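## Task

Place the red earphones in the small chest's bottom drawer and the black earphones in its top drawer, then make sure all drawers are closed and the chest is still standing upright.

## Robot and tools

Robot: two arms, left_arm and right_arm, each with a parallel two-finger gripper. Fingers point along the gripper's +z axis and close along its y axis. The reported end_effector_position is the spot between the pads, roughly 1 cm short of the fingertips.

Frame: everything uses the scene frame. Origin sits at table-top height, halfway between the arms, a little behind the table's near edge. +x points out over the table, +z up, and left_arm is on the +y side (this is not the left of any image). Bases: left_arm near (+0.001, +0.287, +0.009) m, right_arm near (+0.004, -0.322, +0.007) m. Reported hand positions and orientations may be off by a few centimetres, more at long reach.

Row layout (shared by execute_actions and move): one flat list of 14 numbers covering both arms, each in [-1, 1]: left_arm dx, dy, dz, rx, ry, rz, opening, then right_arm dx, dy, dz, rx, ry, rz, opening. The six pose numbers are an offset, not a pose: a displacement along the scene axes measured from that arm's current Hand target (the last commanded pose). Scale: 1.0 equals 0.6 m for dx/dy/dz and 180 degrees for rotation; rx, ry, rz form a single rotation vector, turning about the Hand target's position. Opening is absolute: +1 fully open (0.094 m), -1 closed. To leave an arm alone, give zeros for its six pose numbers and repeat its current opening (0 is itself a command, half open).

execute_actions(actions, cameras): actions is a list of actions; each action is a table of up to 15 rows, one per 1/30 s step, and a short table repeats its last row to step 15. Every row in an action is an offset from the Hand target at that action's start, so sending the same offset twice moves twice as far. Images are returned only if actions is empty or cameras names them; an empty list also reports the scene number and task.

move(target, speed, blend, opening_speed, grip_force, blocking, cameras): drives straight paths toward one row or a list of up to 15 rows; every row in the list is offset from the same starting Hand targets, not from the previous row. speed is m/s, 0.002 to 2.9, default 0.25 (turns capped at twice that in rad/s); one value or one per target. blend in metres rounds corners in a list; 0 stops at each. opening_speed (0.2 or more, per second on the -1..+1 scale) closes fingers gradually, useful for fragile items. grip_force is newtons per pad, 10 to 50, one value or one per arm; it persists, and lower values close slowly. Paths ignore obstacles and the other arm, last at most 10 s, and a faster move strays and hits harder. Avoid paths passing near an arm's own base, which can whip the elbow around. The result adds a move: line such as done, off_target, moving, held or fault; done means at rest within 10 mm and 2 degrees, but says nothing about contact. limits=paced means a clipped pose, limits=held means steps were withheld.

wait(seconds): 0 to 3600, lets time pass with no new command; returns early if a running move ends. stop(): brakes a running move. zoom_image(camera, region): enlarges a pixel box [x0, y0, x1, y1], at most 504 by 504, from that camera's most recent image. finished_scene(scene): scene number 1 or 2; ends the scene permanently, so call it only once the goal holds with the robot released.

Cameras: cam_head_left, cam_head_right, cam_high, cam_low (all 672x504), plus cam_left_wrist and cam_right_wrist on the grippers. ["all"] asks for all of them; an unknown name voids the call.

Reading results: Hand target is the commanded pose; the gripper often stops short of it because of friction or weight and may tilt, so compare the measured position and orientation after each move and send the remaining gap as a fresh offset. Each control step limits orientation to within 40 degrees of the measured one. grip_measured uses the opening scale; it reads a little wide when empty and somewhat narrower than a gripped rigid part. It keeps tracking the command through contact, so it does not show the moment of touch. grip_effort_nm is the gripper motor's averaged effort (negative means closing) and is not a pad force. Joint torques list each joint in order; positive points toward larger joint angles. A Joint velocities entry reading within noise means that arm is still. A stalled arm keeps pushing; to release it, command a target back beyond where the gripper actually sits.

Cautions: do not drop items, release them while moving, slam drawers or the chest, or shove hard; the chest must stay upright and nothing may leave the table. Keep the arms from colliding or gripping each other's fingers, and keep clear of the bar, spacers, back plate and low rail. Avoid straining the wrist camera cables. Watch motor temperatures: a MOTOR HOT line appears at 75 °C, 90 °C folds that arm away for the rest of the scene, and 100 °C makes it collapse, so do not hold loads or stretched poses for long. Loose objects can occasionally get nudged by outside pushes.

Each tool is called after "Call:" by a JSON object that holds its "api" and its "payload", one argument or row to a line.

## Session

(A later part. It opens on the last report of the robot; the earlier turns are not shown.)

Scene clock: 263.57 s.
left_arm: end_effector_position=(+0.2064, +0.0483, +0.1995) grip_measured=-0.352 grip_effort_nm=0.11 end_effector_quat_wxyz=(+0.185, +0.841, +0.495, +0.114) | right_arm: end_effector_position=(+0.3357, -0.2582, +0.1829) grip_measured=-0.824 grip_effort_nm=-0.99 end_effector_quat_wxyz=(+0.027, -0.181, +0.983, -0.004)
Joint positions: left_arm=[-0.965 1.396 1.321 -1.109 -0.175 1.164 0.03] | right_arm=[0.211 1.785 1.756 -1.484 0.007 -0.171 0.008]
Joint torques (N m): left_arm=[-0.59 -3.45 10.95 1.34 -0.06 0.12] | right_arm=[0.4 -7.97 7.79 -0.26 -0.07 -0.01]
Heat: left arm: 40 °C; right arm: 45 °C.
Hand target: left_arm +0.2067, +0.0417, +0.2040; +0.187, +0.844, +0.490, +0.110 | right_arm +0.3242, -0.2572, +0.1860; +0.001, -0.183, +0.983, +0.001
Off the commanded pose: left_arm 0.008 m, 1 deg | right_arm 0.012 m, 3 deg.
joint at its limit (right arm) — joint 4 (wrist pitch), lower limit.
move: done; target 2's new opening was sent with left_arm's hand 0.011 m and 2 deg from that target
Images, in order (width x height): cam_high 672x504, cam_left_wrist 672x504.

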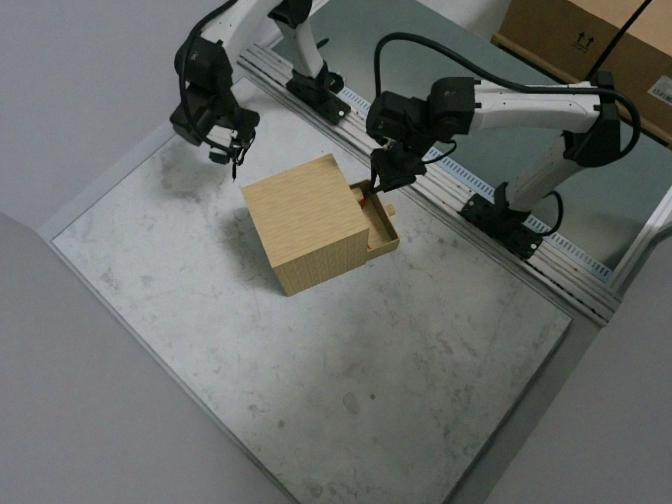

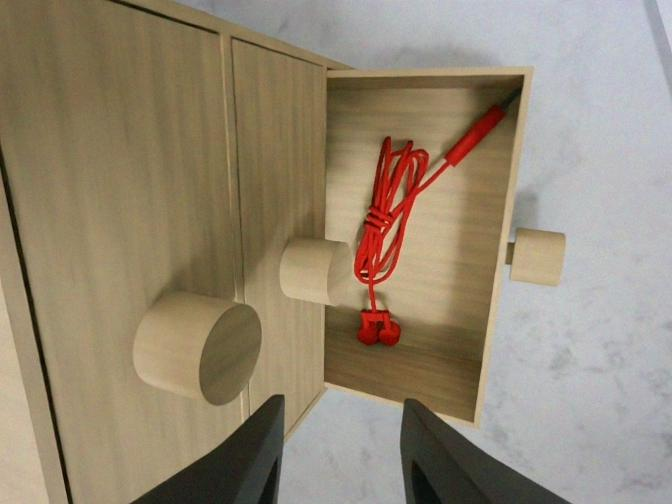

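Call:
{"api": "move", "payload": {
  "target": [
    [-0.0945,0.064,-0.007,-0.383,0.035,0.367,1,0,0,0,0,0,0,-1],
    [-0.075,0.036,-0.063,-0.383,0.035,0.367,1,0,0,0,0,0,0,-1],
    [-0.069,0.033,-0.283,-0.383,0.035,0.367,1,0,0,0,0,0,0,-1],
    [-0.069,0.033,-0.283,-0.383,0.035,0.367,-1,0,0,0,0,0,0,-1],
    [0.075,-0.052,-0.283,-0.383,0.035,0.367,-1,0,0,0,0,0,0,-1]
  ],
  "speed": [0.35,0.25,0.15,0.1,0.1],
  "blend": [0.01,0.01,0,0,0],
  "cameras": ["cam_left_wrist"]
}}

Call:
{"api": "move", "payload": {
  "target": [
    [0,0,0,0,0,0,1,0,0,0,0,0,0,-1],
    [-0.103,0.059,0.026,0,0,0,1,0,0,0,0,0,0,-1],
    [-0.103,0.059,0.21,0,0,0,1,0,0,0,0,0,0,-1]
  ],
  "speed": [0.1,0.15,0.25],
  "cameras": ["cam_left_wrist","cam_low"]
}}

Scene clock: 285.03 s.
left_arm: end_effector_position=(+0.2488, +0.0176, +0.0401) grip_measured=-0.414 grip_effort_nm=-1.04 end_effector_quat_wxyz=(+0.505, +0.198, +0.828, -0.139) | right_arm: end_effector_position=(+0.3357, -0.2582, +0.1829) grip_measured=-0.824 grip_effort_nm=-0.99 end_effector_quat_wxyz=(+0.027, -0.181, +0.983, -0.004)
Joint positions: left_arm=[-1.059 1.702 0.33 0.825 -0.466 -0.311 0.028] | right_arm=[0.211 1.785 1.756 -1.484 0.007 -0.171 0.008]
Joint torques (N m): left_arm=[0.9 -2.85 7.98 2.32 0.09 0.57] | right_arm=[0.42 -7.94 7.77 -0.27 -0.07 -0.01]
Heat: left arm: 42 °C; right arm: 46 °C.
Hand target: left_arm +0.2518, +0.0106, +0.0341; +0.496, +0.222, +0.829, -0.133 | right_arm +0.3242, -0.2572, +0.1860; +0.001, -0.183, +0.983, +0.001
Off the commanded pose: left_arm 0.010 m, 3 deg | right_arm 0.012 m, 3 deg.
joint at its limit (right arm) — joint 4 (wrist pitch), lower limit.
move: off_target (left_arm)

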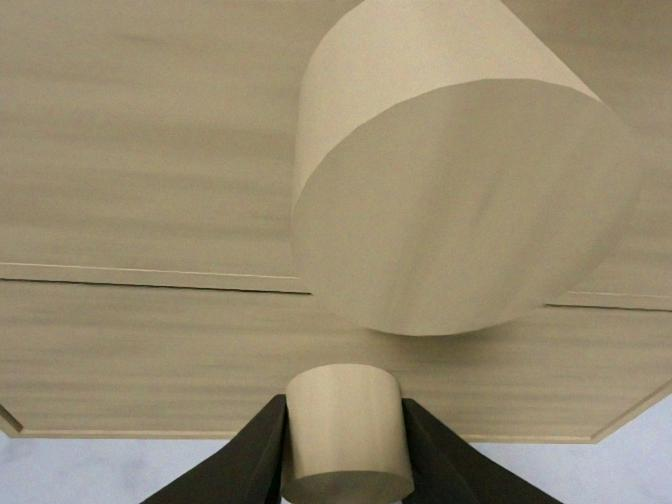

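Scene clock: 289.10 s.
left_arm: end_effector_position=(+0.1876, +0.0511, +0.1503) grip_measured=+0.998 grip_effort_nm=0.11 end_effector_quat_wxyz=(+0.493, +0.231, +0.829, -0.125) | right_arm: end_effector_position=(+0.3357, -0.2582, +0.1829) grip_measured=-0.824 grip_effort_nm=-0.99 end_effector_quat_wxyz=(+0.027, -0.181, +0.983, -0.004)
Joint positions: left_arm=[-1.238 0.943 0.47 -0.164 -0.59 -0.378 0.094] | right_arm=[0.211 1.785 1.756 -1.484 0.007 -0.171 0.008]
Joint torques (N m): left_arm=[0.17 -0.84 11.59 2.31 -0.32 -0.03] | right_arm=[0.4 -7.97 7.82 -0.27 -0.07 0]
Heat: left arm: 42 °C; right arm: 46 °C.
Hand target: left_arm +0.1899, +0.0460, +0.1602; +0.496, +0.221, +0.829, -0.134 | right_arm +0.3242, -0.2572, +0.1860; +0.001, -0.183, +0.983, +0.001
Off the commanded pose: left_arm 0.011 m, 2 deg | right_arm 0.012 m, 3 deg.
joint at its limit (right arm) — joint 4 (wrist pitch), lower limit.
move: off_target (left_arm)
Images, in order (width x height): cam_low 672x504, cam_left_wrist 672x504.

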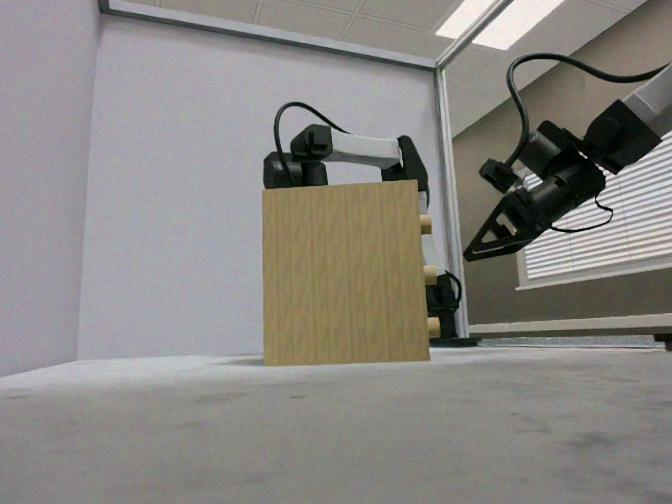

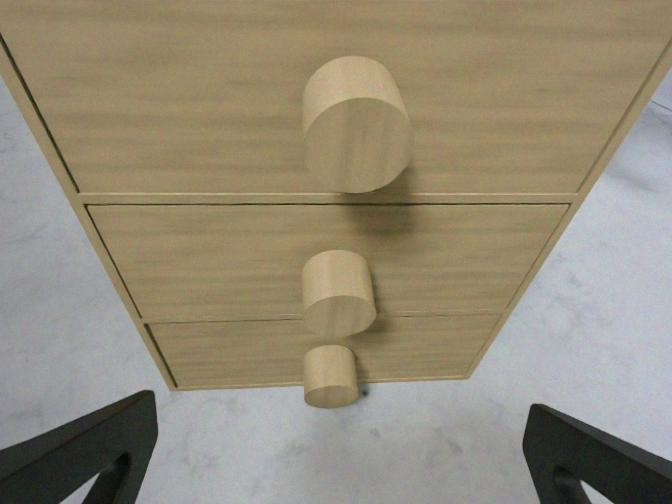

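Call:
{"api": "move", "payload": {
  "target": [
    [0,0,0.033,0,0,0,1,0,0,0,0,0,0,-1],
    [0.096,-0.054,0.033,0,0,0,1,0,0,0,0,0,0,-1],
    [0.096,-0.054,0.033,0,0,0,-1,0,0,0,0,0,0,-1],
    [-0.034,0.021,0.033,0,0,0,-1,0,0,0,0,0,0,-1]
  ],
  "speed": [0.2,0.15,0.1,0.1],
  "blend": [0.01,0,0,0],
  "cameras": ["cam_left_wrist","cam_high"]
}}

Scene clock: 324.63 s.
left_arm: end_effector_position=(+0.1702, +0.0538, +0.1840) grip_measured=-0.991 grip_effort_nm=-0.48 end_effector_quat_wxyz=(+0.495, +0.227, +0.827, -0.139) | right_arm: end_effector_position=(+0.3357, -0.2582, +0.1829) grip_measured=-0.824 grip_effort_nm=-0.99 end_effector_quat_wxyz=(+0.027, -0.181, +0.983, -0.004)
Joint positions: left_arm=[-1.32 0.862 0.573 -0.359 -0.643 -0.444 0] | right_arm=[0.211 1.785 1.756 -1.484 0.007 -0.171 0.008]
Joint torques (N m): left_arm=[-0.59 -2.24 7.54 2.23 -0.55 -0.06] | right_arm=[0.39 -7.95 7.79 -0.26 -0.07 -0.01]
Motor temperatures (°C): left_arm=[27 30 41 46 24 24 25] | right_arm=[24 43 46 32 25 22 25]
Heat: left arm: 46 °C; right arm: 46 °C.
Hand target: left_arm +0.1696, +0.0585, +0.1800; +0.496, +0.221, +0.829, -0.134 | right_arm +0.3242, -0.2572, +0.1860; +0.001, -0.183, +0.983, +0.001
Off the commanded pose: left_arm 0.006 m, 1 deg | right_arm 0.012 m, 3 deg.
joint at its limit (right arm) — joint 4 (wrist pitch), lower limit.
move: done; blend cut to 0.0099 m at target 1; target 3's new opening was sent with left_arm's hand 0.016 m and 2 deg from that target
Images, in order (width x height): cam_high 672x504, cam_left_wrist 672x504.

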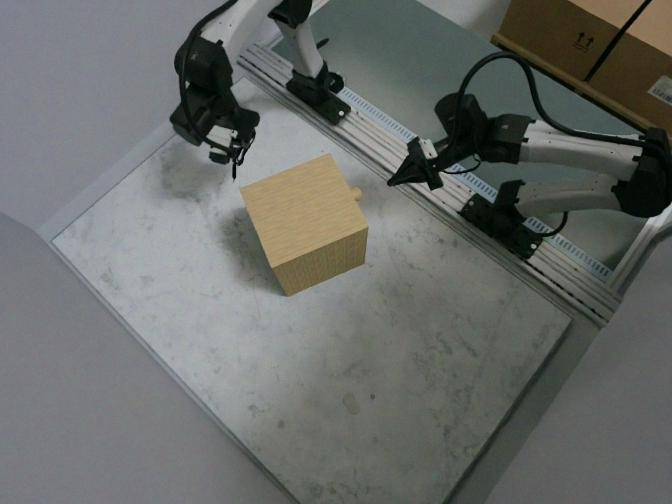

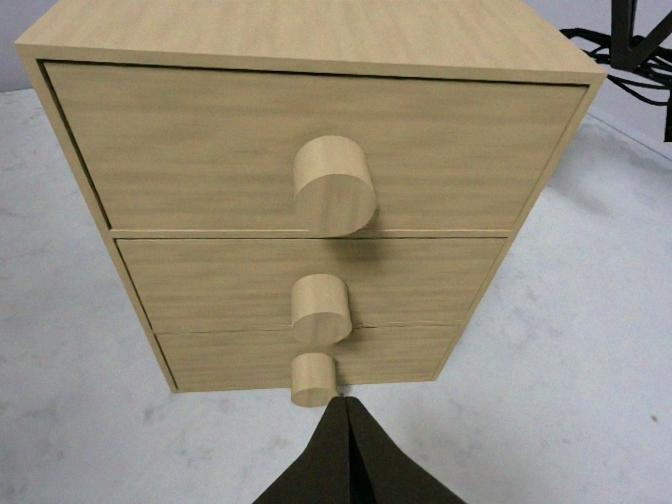

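Call:
{"api": "move", "payload": {
  "target": [
    [0,0,0.01,0,0,0,1,0,0,0,0,0,0,-1],
    [0.13,-0.073,0.01,0,0,0,1,0,0,0,0,0,0,-1],
    [0.13,-0.073,0.01,0,0,0,-1,0,0,0,0,0,0,-1],
    [-0.015,0.011,0.01,0,0,0,-1,0,0,0,0,0,0,-1]
  ],
  "speed": [0.2,0.15,0.1,0.1],
  "cameras": ["cam_left_wrist","cam_high"]
}}

Scene clock: 362.90 s.
left_arm: end_effector_position=(+0.1608, +0.0608, +0.1889) grip_measured=-0.991 grip_effort_nm=-0.48 end_effector_quat_wxyz=(+0.495, +0.228, +0.827, -0.138) | right_arm: end_effector_position=(+0.3357, -0.2582, +0.1829) grip_measured=-0.824 grip_effort_nm=-1.00 end_effector_quat_wxyz=(+0.027, -0.181, +0.983, -0.004)
Joint positions: left_arm=[-1.367 0.822 0.588 -0.44 -0.679 -0.481 0] | right_arm=[0.211 1.785 1.756 -1.484 0.007 -0.171 0.008]
Joint torques (N m): left_arm=[-0.64 -1.84 7.73 2.2 -0.58 -0.07] | right_arm=[0.4 -7.98 7.79 -0.27 -0.07 -0.01]
Heat: left arm: 47 °C; right arm: 47 °C.
Hand target: left_arm +0.1605, +0.0651, +0.1860; +0.496, +0.222, +0.829, -0.134 | right_arm +0.3242, -0.2572, +0.1860; +0.001, -0.183, +0.983, +0.001
Off the commanded pose: left_arm 0.005 m, 1 deg | right_arm 0.012 m, 3 deg.
joint at its limit (right arm) — joint 4 (wrist pitch), lower limit.
move: done; target 3's new opening was sent with left_arm's hand 0.016 m and 2 deg from that target
Images, in order (width x height): cam_high 672x504, cam_left_wrist 672x504.

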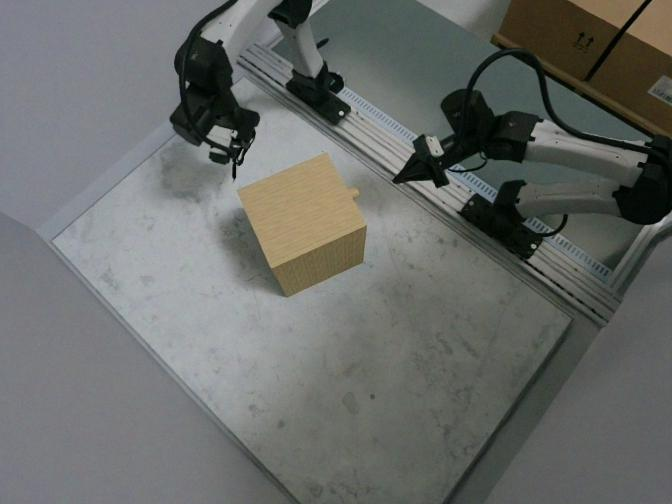

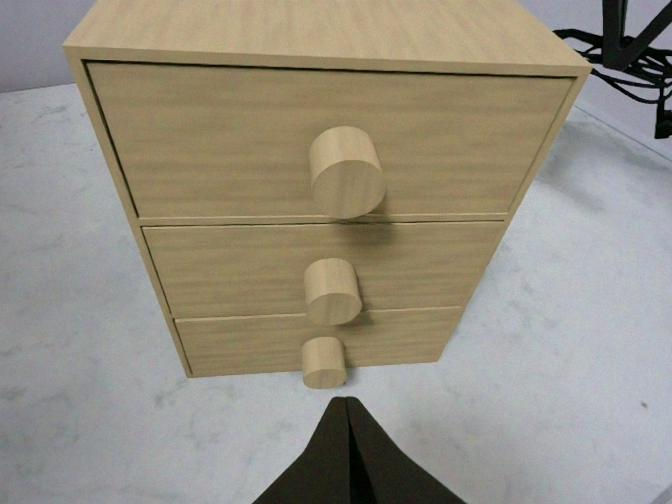

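Call:
{"api": "move", "payload": {
  "target": [
    [0,0,0.022,0,0,0,1,0,0,0,0,0,0,-1],
    [0.147,-0.086,0.022,0,0,0,1,0,0,0,0,0,0,-1]
  ],
  "speed": [0.2,0.12],
  "cameras": ["cam_left_wrist"]
}}

Scene clock: 379.17 s.
left_arm: end_effector_position=(+0.2415, +0.0200, +0.1864) grip_measured=+0.998 grip_effort_nm=0.11 end_effector_quat_wxyz=(+0.484, +0.225, +0.836, -0.128) | right_arm: end_effector_position=(+0.3357, -0.2582, +0.1829) grip_measured=-0.824 grip_effort_nm=-0.99 end_effector_quat_wxyz=(+0.027, -0.181, +0.983, -0.004)
Joint positions: left_arm=[-1.05 1.16 0.716 -0.152 -0.428 -0.281 0.094] | right_arm=[0.211 1.785 1.756 -1.484 0.007 -0.171 0.008]
Joint torques (N m): left_arm=[0.7 -2.33 11.77 2.68 -0.25 0.27] | right_arm=[0.4 -7.97 7.8 -0.27 -0.07 -0.01]
Heat: left arm: 46 °C; right arm: 47 °C.
Hand target: left_arm +0.2487, +0.0135, +0.1991; +0.496, +0.222, +0.829, -0.134 | right_arm +0.3242, -0.2572, +0.1860; +0.001, -0.183, +0.983, +0.001
Off the commanded pose: left_arm 0.016 m, 2 deg | right_arm 0.012 m, 3 deg.
joint at its limit (right arm) — joint 4 (wrist pitch), lower limit.
move: off_target (left_arm)

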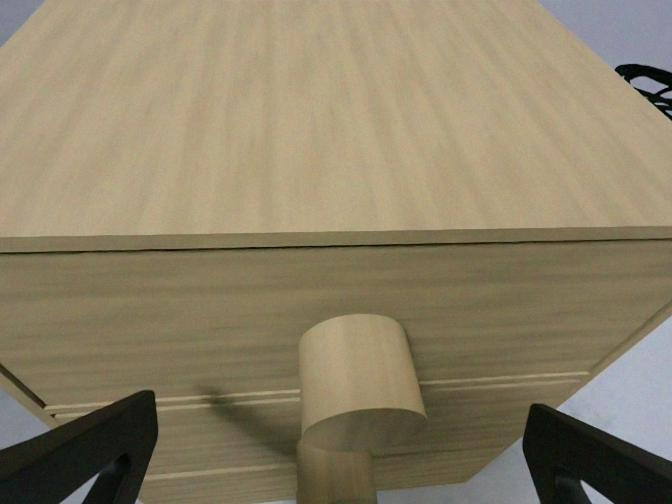

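Call:
{"api": "move", "payload": {
  "target": [
    [0.015,-0.018,0.004,0,0,0,1,0,0,0,0,0,0,-1],
    [0.015,-0.018,0.004,0,0,0,-1,0,0,0,0,0,0,-1],
    [-0.13,0.066,0.004,0,0,0,-1,0,0,0,0,0,0,-1]
  ],
  "speed": [0.1,0.1,0.07],
  "cameras": ["cam_left_wrist","cam_high","cam_head_right"]
}}

Scene clock: 391.70 s.
left_arm: end_effector_position=(+0.1692, +0.0514, +0.1921) grip_measured=-0.408 grip_effort_nm=-1.04 end_effector_quat_wxyz=(+0.478, +0.233, +0.837, -0.129) | right_arm: end_effector_position=(+0.3357, -0.2582, +0.1829) grip_measured=-0.824 grip_effort_nm=-0.99 end_effector_quat_wxyz=(+0.027, -0.181, +0.983, -0.004)
Joint positions: left_arm=[-1.316 0.9 0.656 -0.457 -0.626 -0.463 0.028] | right_arm=[0.211 1.785 1.756 -1.484 0.007 -0.171 0.008]
Joint torques (N m): left_arm=[-0.92 -3.49 8.43 2.51 -0.74 0.13] | right_arm=[0.42 -7.97 7.8 -0.27 -0.07 -0.01]
Heat: left arm: 47 °C; right arm: 47 °C.
Hand target: left_arm +0.1707, +0.0531, +0.2015; +0.496, +0.222, +0.829, -0.134 | right_arm +0.3242, -0.2572, +0.1860; +0.001, -0.183, +0.983, +0.001
Off the commanded pose: left_arm 0.010 m, 3 deg | right_arm 0.012 m, 3 deg.
joint at its limit (right arm) — joint 4 (wrist pitch), lower limit.
move: off_target (left_arm); target 2's new opening was sent with left_arm's hand 0.017 m and 2 deg from that target
Images, in order (width x height): cam_head_right 672x504, cam_high 672x504, cam_left_wrist 672x504.

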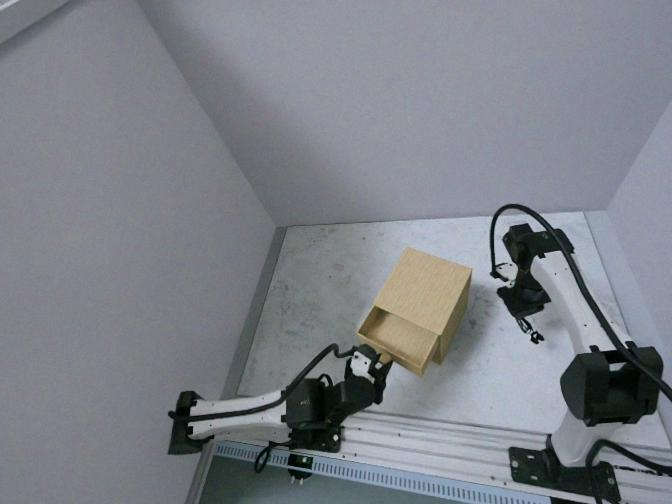

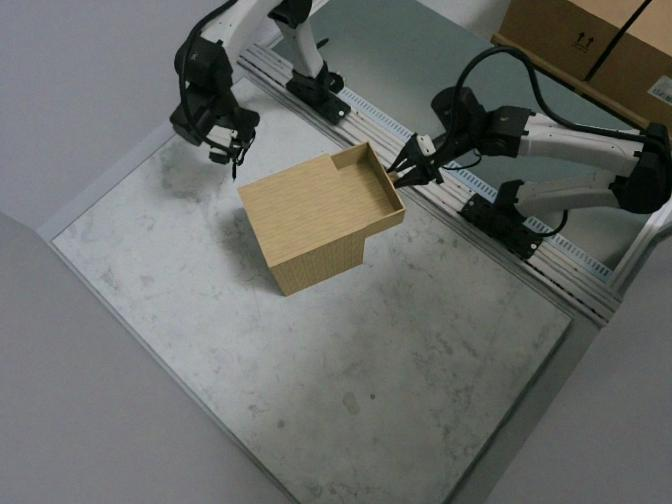

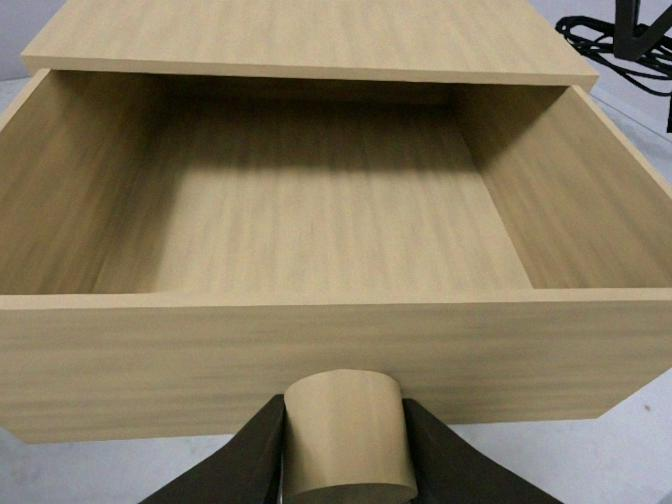

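Call:
{"api": "move", "payload": {
  "target": [
    [0,0,0,0,0,0,-1,-0.02,0.05,0.223,0.02,0.02,0.06,-1],
    [0,0,0,0,0,0,-1,-0.185,0.487,0.21,0.078,0.066,0.215,-1]
  ],
  "speed": 0.25,
  "blend": [0.04,0],
  "cameras": ["cam_left_wrist","cam_high","cam_head_right","cam_right_wrist","cam_low"]
}}

Scene clock: 407.80 s.
left_arm: end_effector_position=(+0.1691, +0.0514, +0.1920) grip_measured=-0.408 grip_effort_nm=-1.04 end_effector_quat_wxyz=(+0.478, +0.233, +0.837, -0.129) | right_arm: end_effector_position=(+0.2200, +0.0441, +0.3180) grip_measured=-0.824 grip_effort_nm=-0.99 end_effector_quat_wxyz=(+0.153, -0.459, +0.836, +0.259)
Joint positions: left_arm=[-1.317 0.9 0.656 -0.457 -0.626 -0.463 0.028] | right_arm=[0.915 1.895 2.318 -1.479 -0.351 -0.014 0.008]
Joint torques (N m): left_arm=[-0.9 -3.49 8.44 2.51 -0.74 0.13] | right_arm=[-0.4 -8.17 7.24 0.67 -0.28 0.07]
Heat: left arm: 49 °C; right arm: 47 °C.
Hand target: left_arm +0.1707, +0.0531, +0.2015; +0.496, +0.222, +0.829, -0.133 | right_arm +0.2133, +0.0350, +0.3120; -0.077, -0.494, +0.855, +0.137
Off the commanded pose: left_arm 0.010 m, 3 deg | right_arm 0.013 m, 30 deg.
joint sent to its limit (right arm) — joint 4 (wrist pitch), lower limit. The joint targets are off in orientation, not in position.
move: off_target (right_arm)
Images, in order (width x height): cam_head_right 672x504, cam_high 672x504, cam_low 672x504, cam_left_wrist 672x504, cam_right_wrist 672x504.

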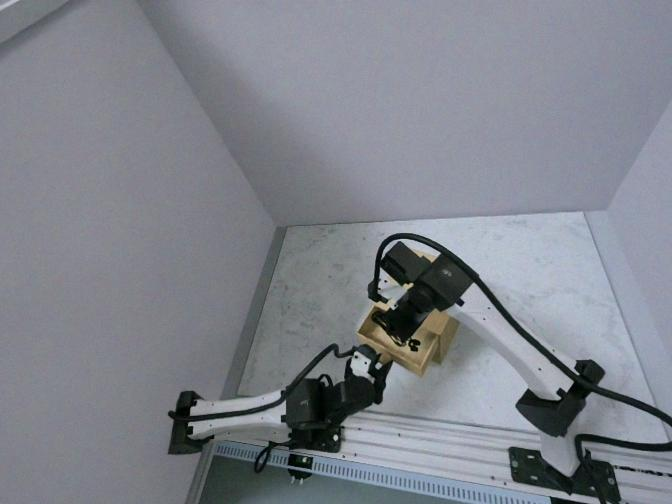

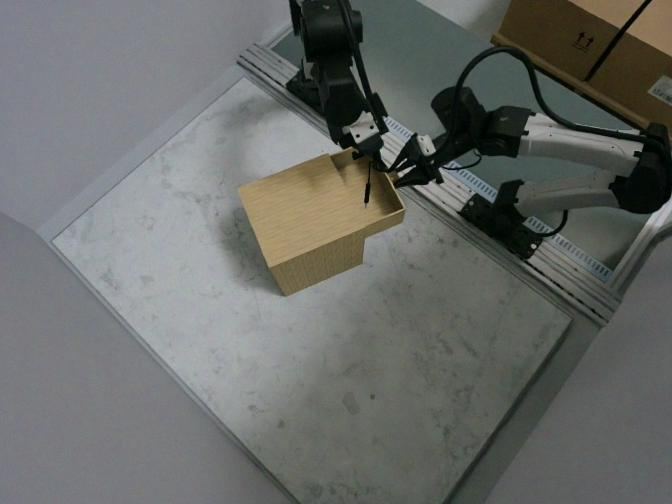

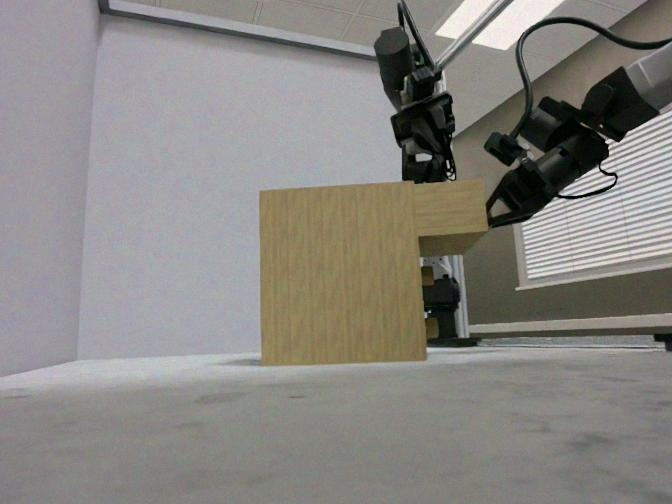

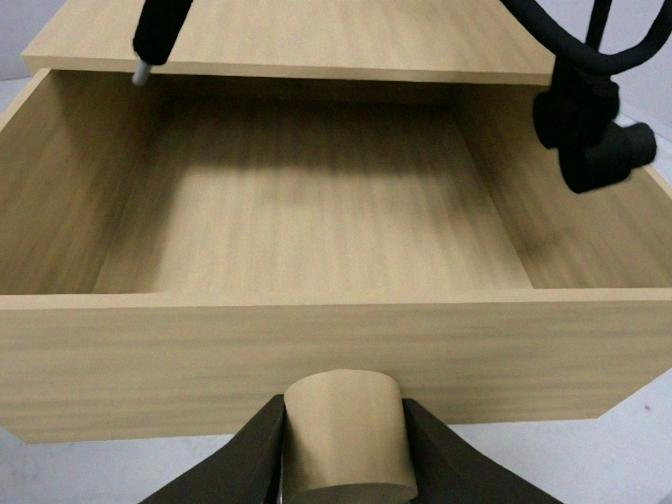

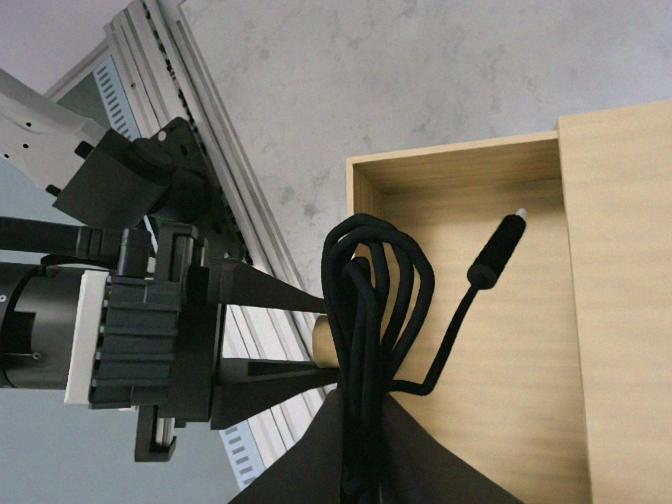

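Call:
{"api": "move", "payload": {
  "target": [
    [0,0,0,0,0,0,-1,0.05,-0.013,-0.03,0,0,0,-1],
    [0,0,0,0,0,0,-1,0.05,-0.013,-0.14,0,0,0,-1]
  ],
  "speed": 0.15,
  "cameras": ["cam_left_wrist","cam_high","cam_head_right","cam_right_wrist"]
}}

Scene clock: 420.23 s.
left_arm: end_effector_position=(+0.1691, +0.0514, +0.1920) grip_measured=-0.408 grip_effort_nm=-1.04 end_effector_quat_wxyz=(+0.478, +0.233, +0.837, -0.129) | right_arm: end_effector_position=(+0.2560, +0.0390, +0.2449) grip_measured=-0.824 grip_effort_nm=-1.00 end_effector_quat_wxyz=(+0.088, -0.469, +0.853, +0.212)
Joint positions: left_arm=[-1.317 0.9 0.656 -0.457 -0.626 -0.463 0.028] | right_arm=[0.846 2.024 2.253 -1.479 -0.344 -0.122 0.008]
Joint torques (N m): left_arm=[-0.91 -3.54 8.44 2.51 -0.74 0.14] | right_arm=[0.54 -9.5 4.41 0.26 -0.12 -0.17]
Heat: left arm: 50 °C; right arm: 47 °C.
Hand target: left_arm +0.1707, +0.0531, +0.2015; +0.496, +0.222, +0.829, -0.133 | right_arm +0.2433, +0.0272, +0.2281; -0.077, -0.494, +0.855, +0.137
Off the commanded pose: left_arm 0.010 m, 3 deg | right_arm 0.024 m, 21 deg.
joint sent to its limit (right arm) — joint 4 (wrist pitch), lower limit. The joint targets are off in orientation, not in position.
move: off_target (right_arm)
Images, in order (width x height): cam_head_right 672x504, cam_high 672x504, cam_left_wrist 672x504, cam_right_wrist 672x504.

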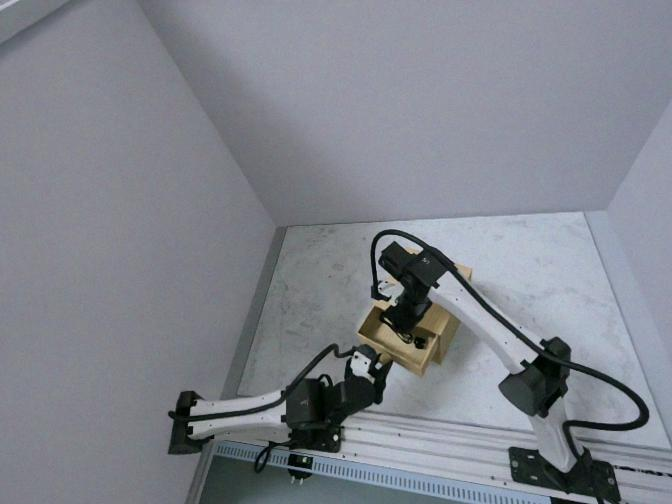

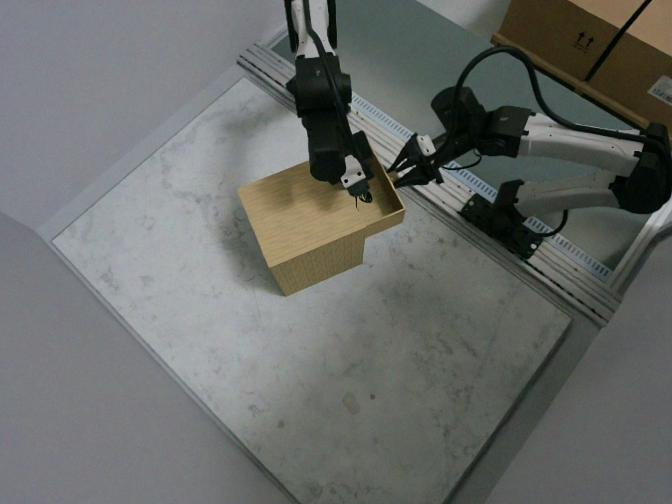

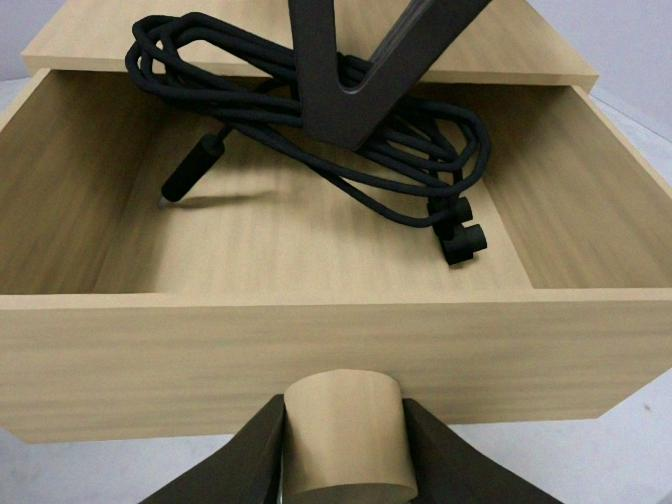

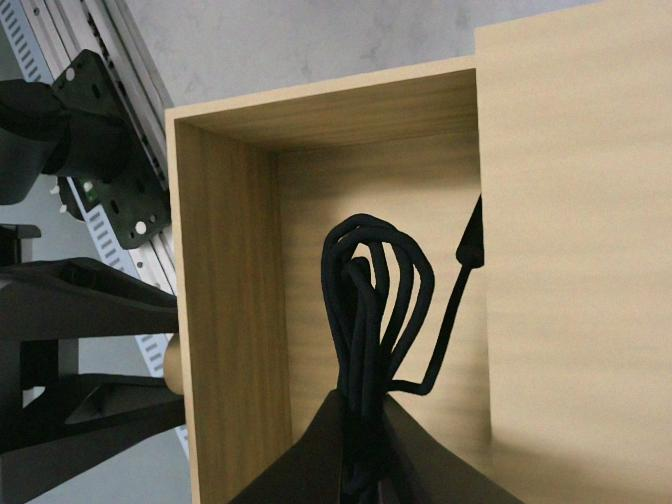

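Call:
{"api": "move", "payload": {
  "target": [
    [0,0,0,0,0,0,-1,-0.015,0.008,-0.048,0,0,0,-1],
    [0,0,0,0,0,0,-1,-0.015,0.008,-0.048,0,0,0,-0.5],
    [0,0,0,0,0,0,-1,-0.01,0.003,0.16,0,0,0,-0.5],
    [0,0,0,0,0,0,-1,0.02,-0.35,0.16,0,0,0,-0.5]
  ],
  "speed": [0.12,0.1,0.2,0.3],
  "blend": [0,0,0.03,0],
  "opening_speed": 1,
  "cameras": ["cam_left_wrist","cam_high"]
}}

Scene clock: 434.73 s.
left_arm: end_effector_position=(+0.1691, +0.0514, +0.1920) grip_measured=-0.408 grip_effort_nm=-1.04 end_effector_quat_wxyz=(+0.478, +0.233, +0.837, -0.129) | right_arm: end_effector_position=(+0.2754, -0.1778, +0.3322) grip_measured=-0.502 grip_effort_nm=0.14 end_effector_quat_wxyz=(+0.272, -0.435, +0.850, +0.120)
Joint positions: left_arm=[-1.317 0.9 0.656 -0.457 -0.626 -0.463 0.028] | right_arm=[0.327 1.434 1.87 -1.479 -0.317 -0.551 0.023]
Joint torques (N m): left_arm=[-0.91 -3.51 8.43 2.51 -0.74 0.13] | right_arm=[0.75 -6.16 4.23 0.69 -0.12 -0.15]
Motor temperatures (°C): left_arm=[27 30 43 51 25 23 28] | right_arm=[24 45 44 31 25 22 26]
Heat: left arm: 51 °C; right arm: 45 °C.
Hand target: left_arm +0.1707, +0.0531, +0.2015; +0.496, +0.222, +0.829, -0.134 | right_arm +0.2553, -0.1827, +0.3241; -0.070, -0.494, +0.856, +0.137
Off the commanded pose: left_arm 0.010 m, 3 deg | right_arm 0.022 m, 41 deg; orientation clipped.
joint sent to its limit (right arm) — joint 4 (wrist pitch), lower limit. The joint targets are off in orientation, not in position.
move: off_target (right_arm); target 2's new opening was sent with right_arm's hand 0.024 m and 16 deg from that target; limits=paced
Images, in order (width x height): cam_high 672x504, cam_left_wrist 672x504.

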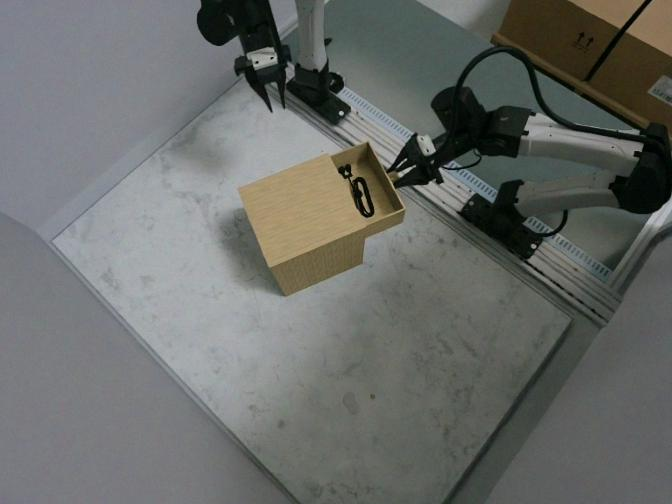

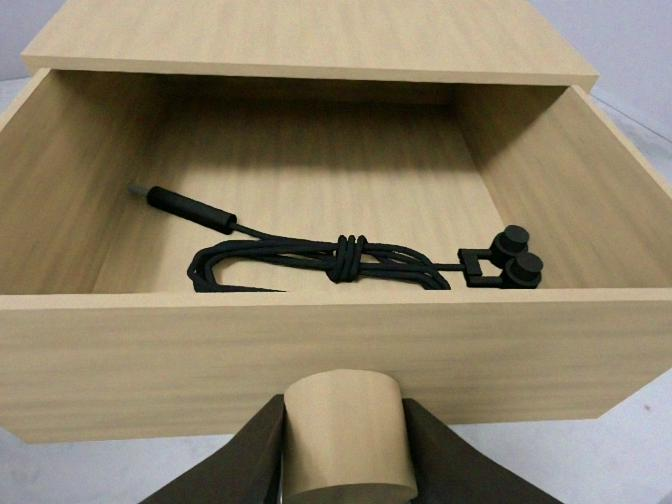

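Both earphones are in their drawers, so the left arm now closes the top one.

Call:
{"api": "move", "payload": {
  "target": [
    [0.149,-0.084,0,0,0,0,-1,0,0,0,0,0,0,-0.5],
    [0.149,-0.084,0,0,0,0,1,0,0,0,0,0,0,-0.5],
    [0,0.01,0,0,0,0,1,0,0,0,0,0,0,-0.5]
  ],
  "speed": [0.1,0.1,0.15],
  "cameras": ["cam_left_wrist","cam_low"]
}}

Scene clock: 444.23 s.
left_arm: end_effector_position=(+0.1713, +0.0547, +0.2049) grip_measured=+0.998 grip_effort_nm=0.11 end_effector_quat_wxyz=(+0.495, +0.228, +0.827, -0.138) | right_arm: end_effector_position=(+0.2752, -0.1774, +0.3320) grip_measured=-0.502 grip_effort_nm=0.14 end_effector_quat_wxyz=(+0.272, -0.437, +0.849, +0.118)
Joint positions: left_arm=[-1.31 0.859 0.655 -0.441 -0.635 -0.435 0.094] | right_arm=[0.331 1.434 1.87 -1.479 -0.313 -0.552 0.023]
Joint torques (N m): left_arm=[-0.61 -2.19 7.68 2.25 -0.55 -0.05] | right_arm=[0.64 -6.16 4.31 0.69 -0.11 -0.14]
Heat: left arm: 51 °C; right arm: 44 °C.
Hand target: left_arm +0.1707, +0.0591, +0.2015; +0.496, +0.222, +0.829, -0.134 | right_arm +0.2553, -0.1828, +0.3241; -0.070, -0.494, +0.856, +0.137
Off the commanded pose: left_arm 0.006 m, 1 deg | right_arm 0.022 m, 40 deg.
joint sent to its limit (right arm) — joint 4 (wrist pitch), lower limit. The joint targets are off in orientation, not in position.
move: done; target 2's new opening was sent with left_arm's hand 0.018 m and 2 deg from that target
Images, in order (width x height): cam_low 672x504, cam_left_wrist 672x504.

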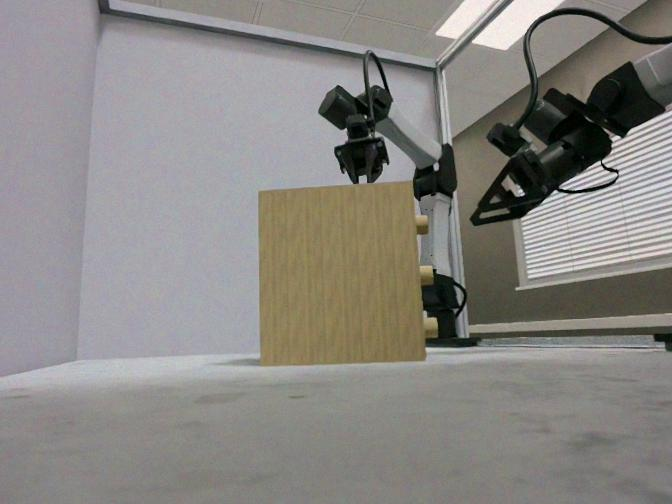

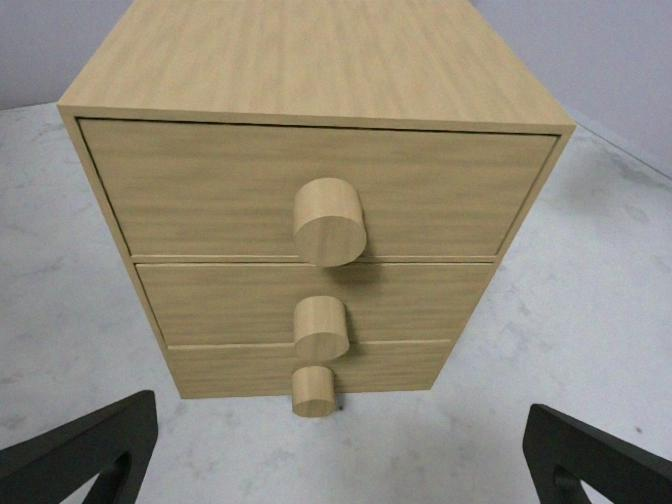

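All drawers are shut and the chest is upright.

Call:
{"api": "finished_scene", "payload": {
  "scene": 1
}}

The scene is finished: the task was done.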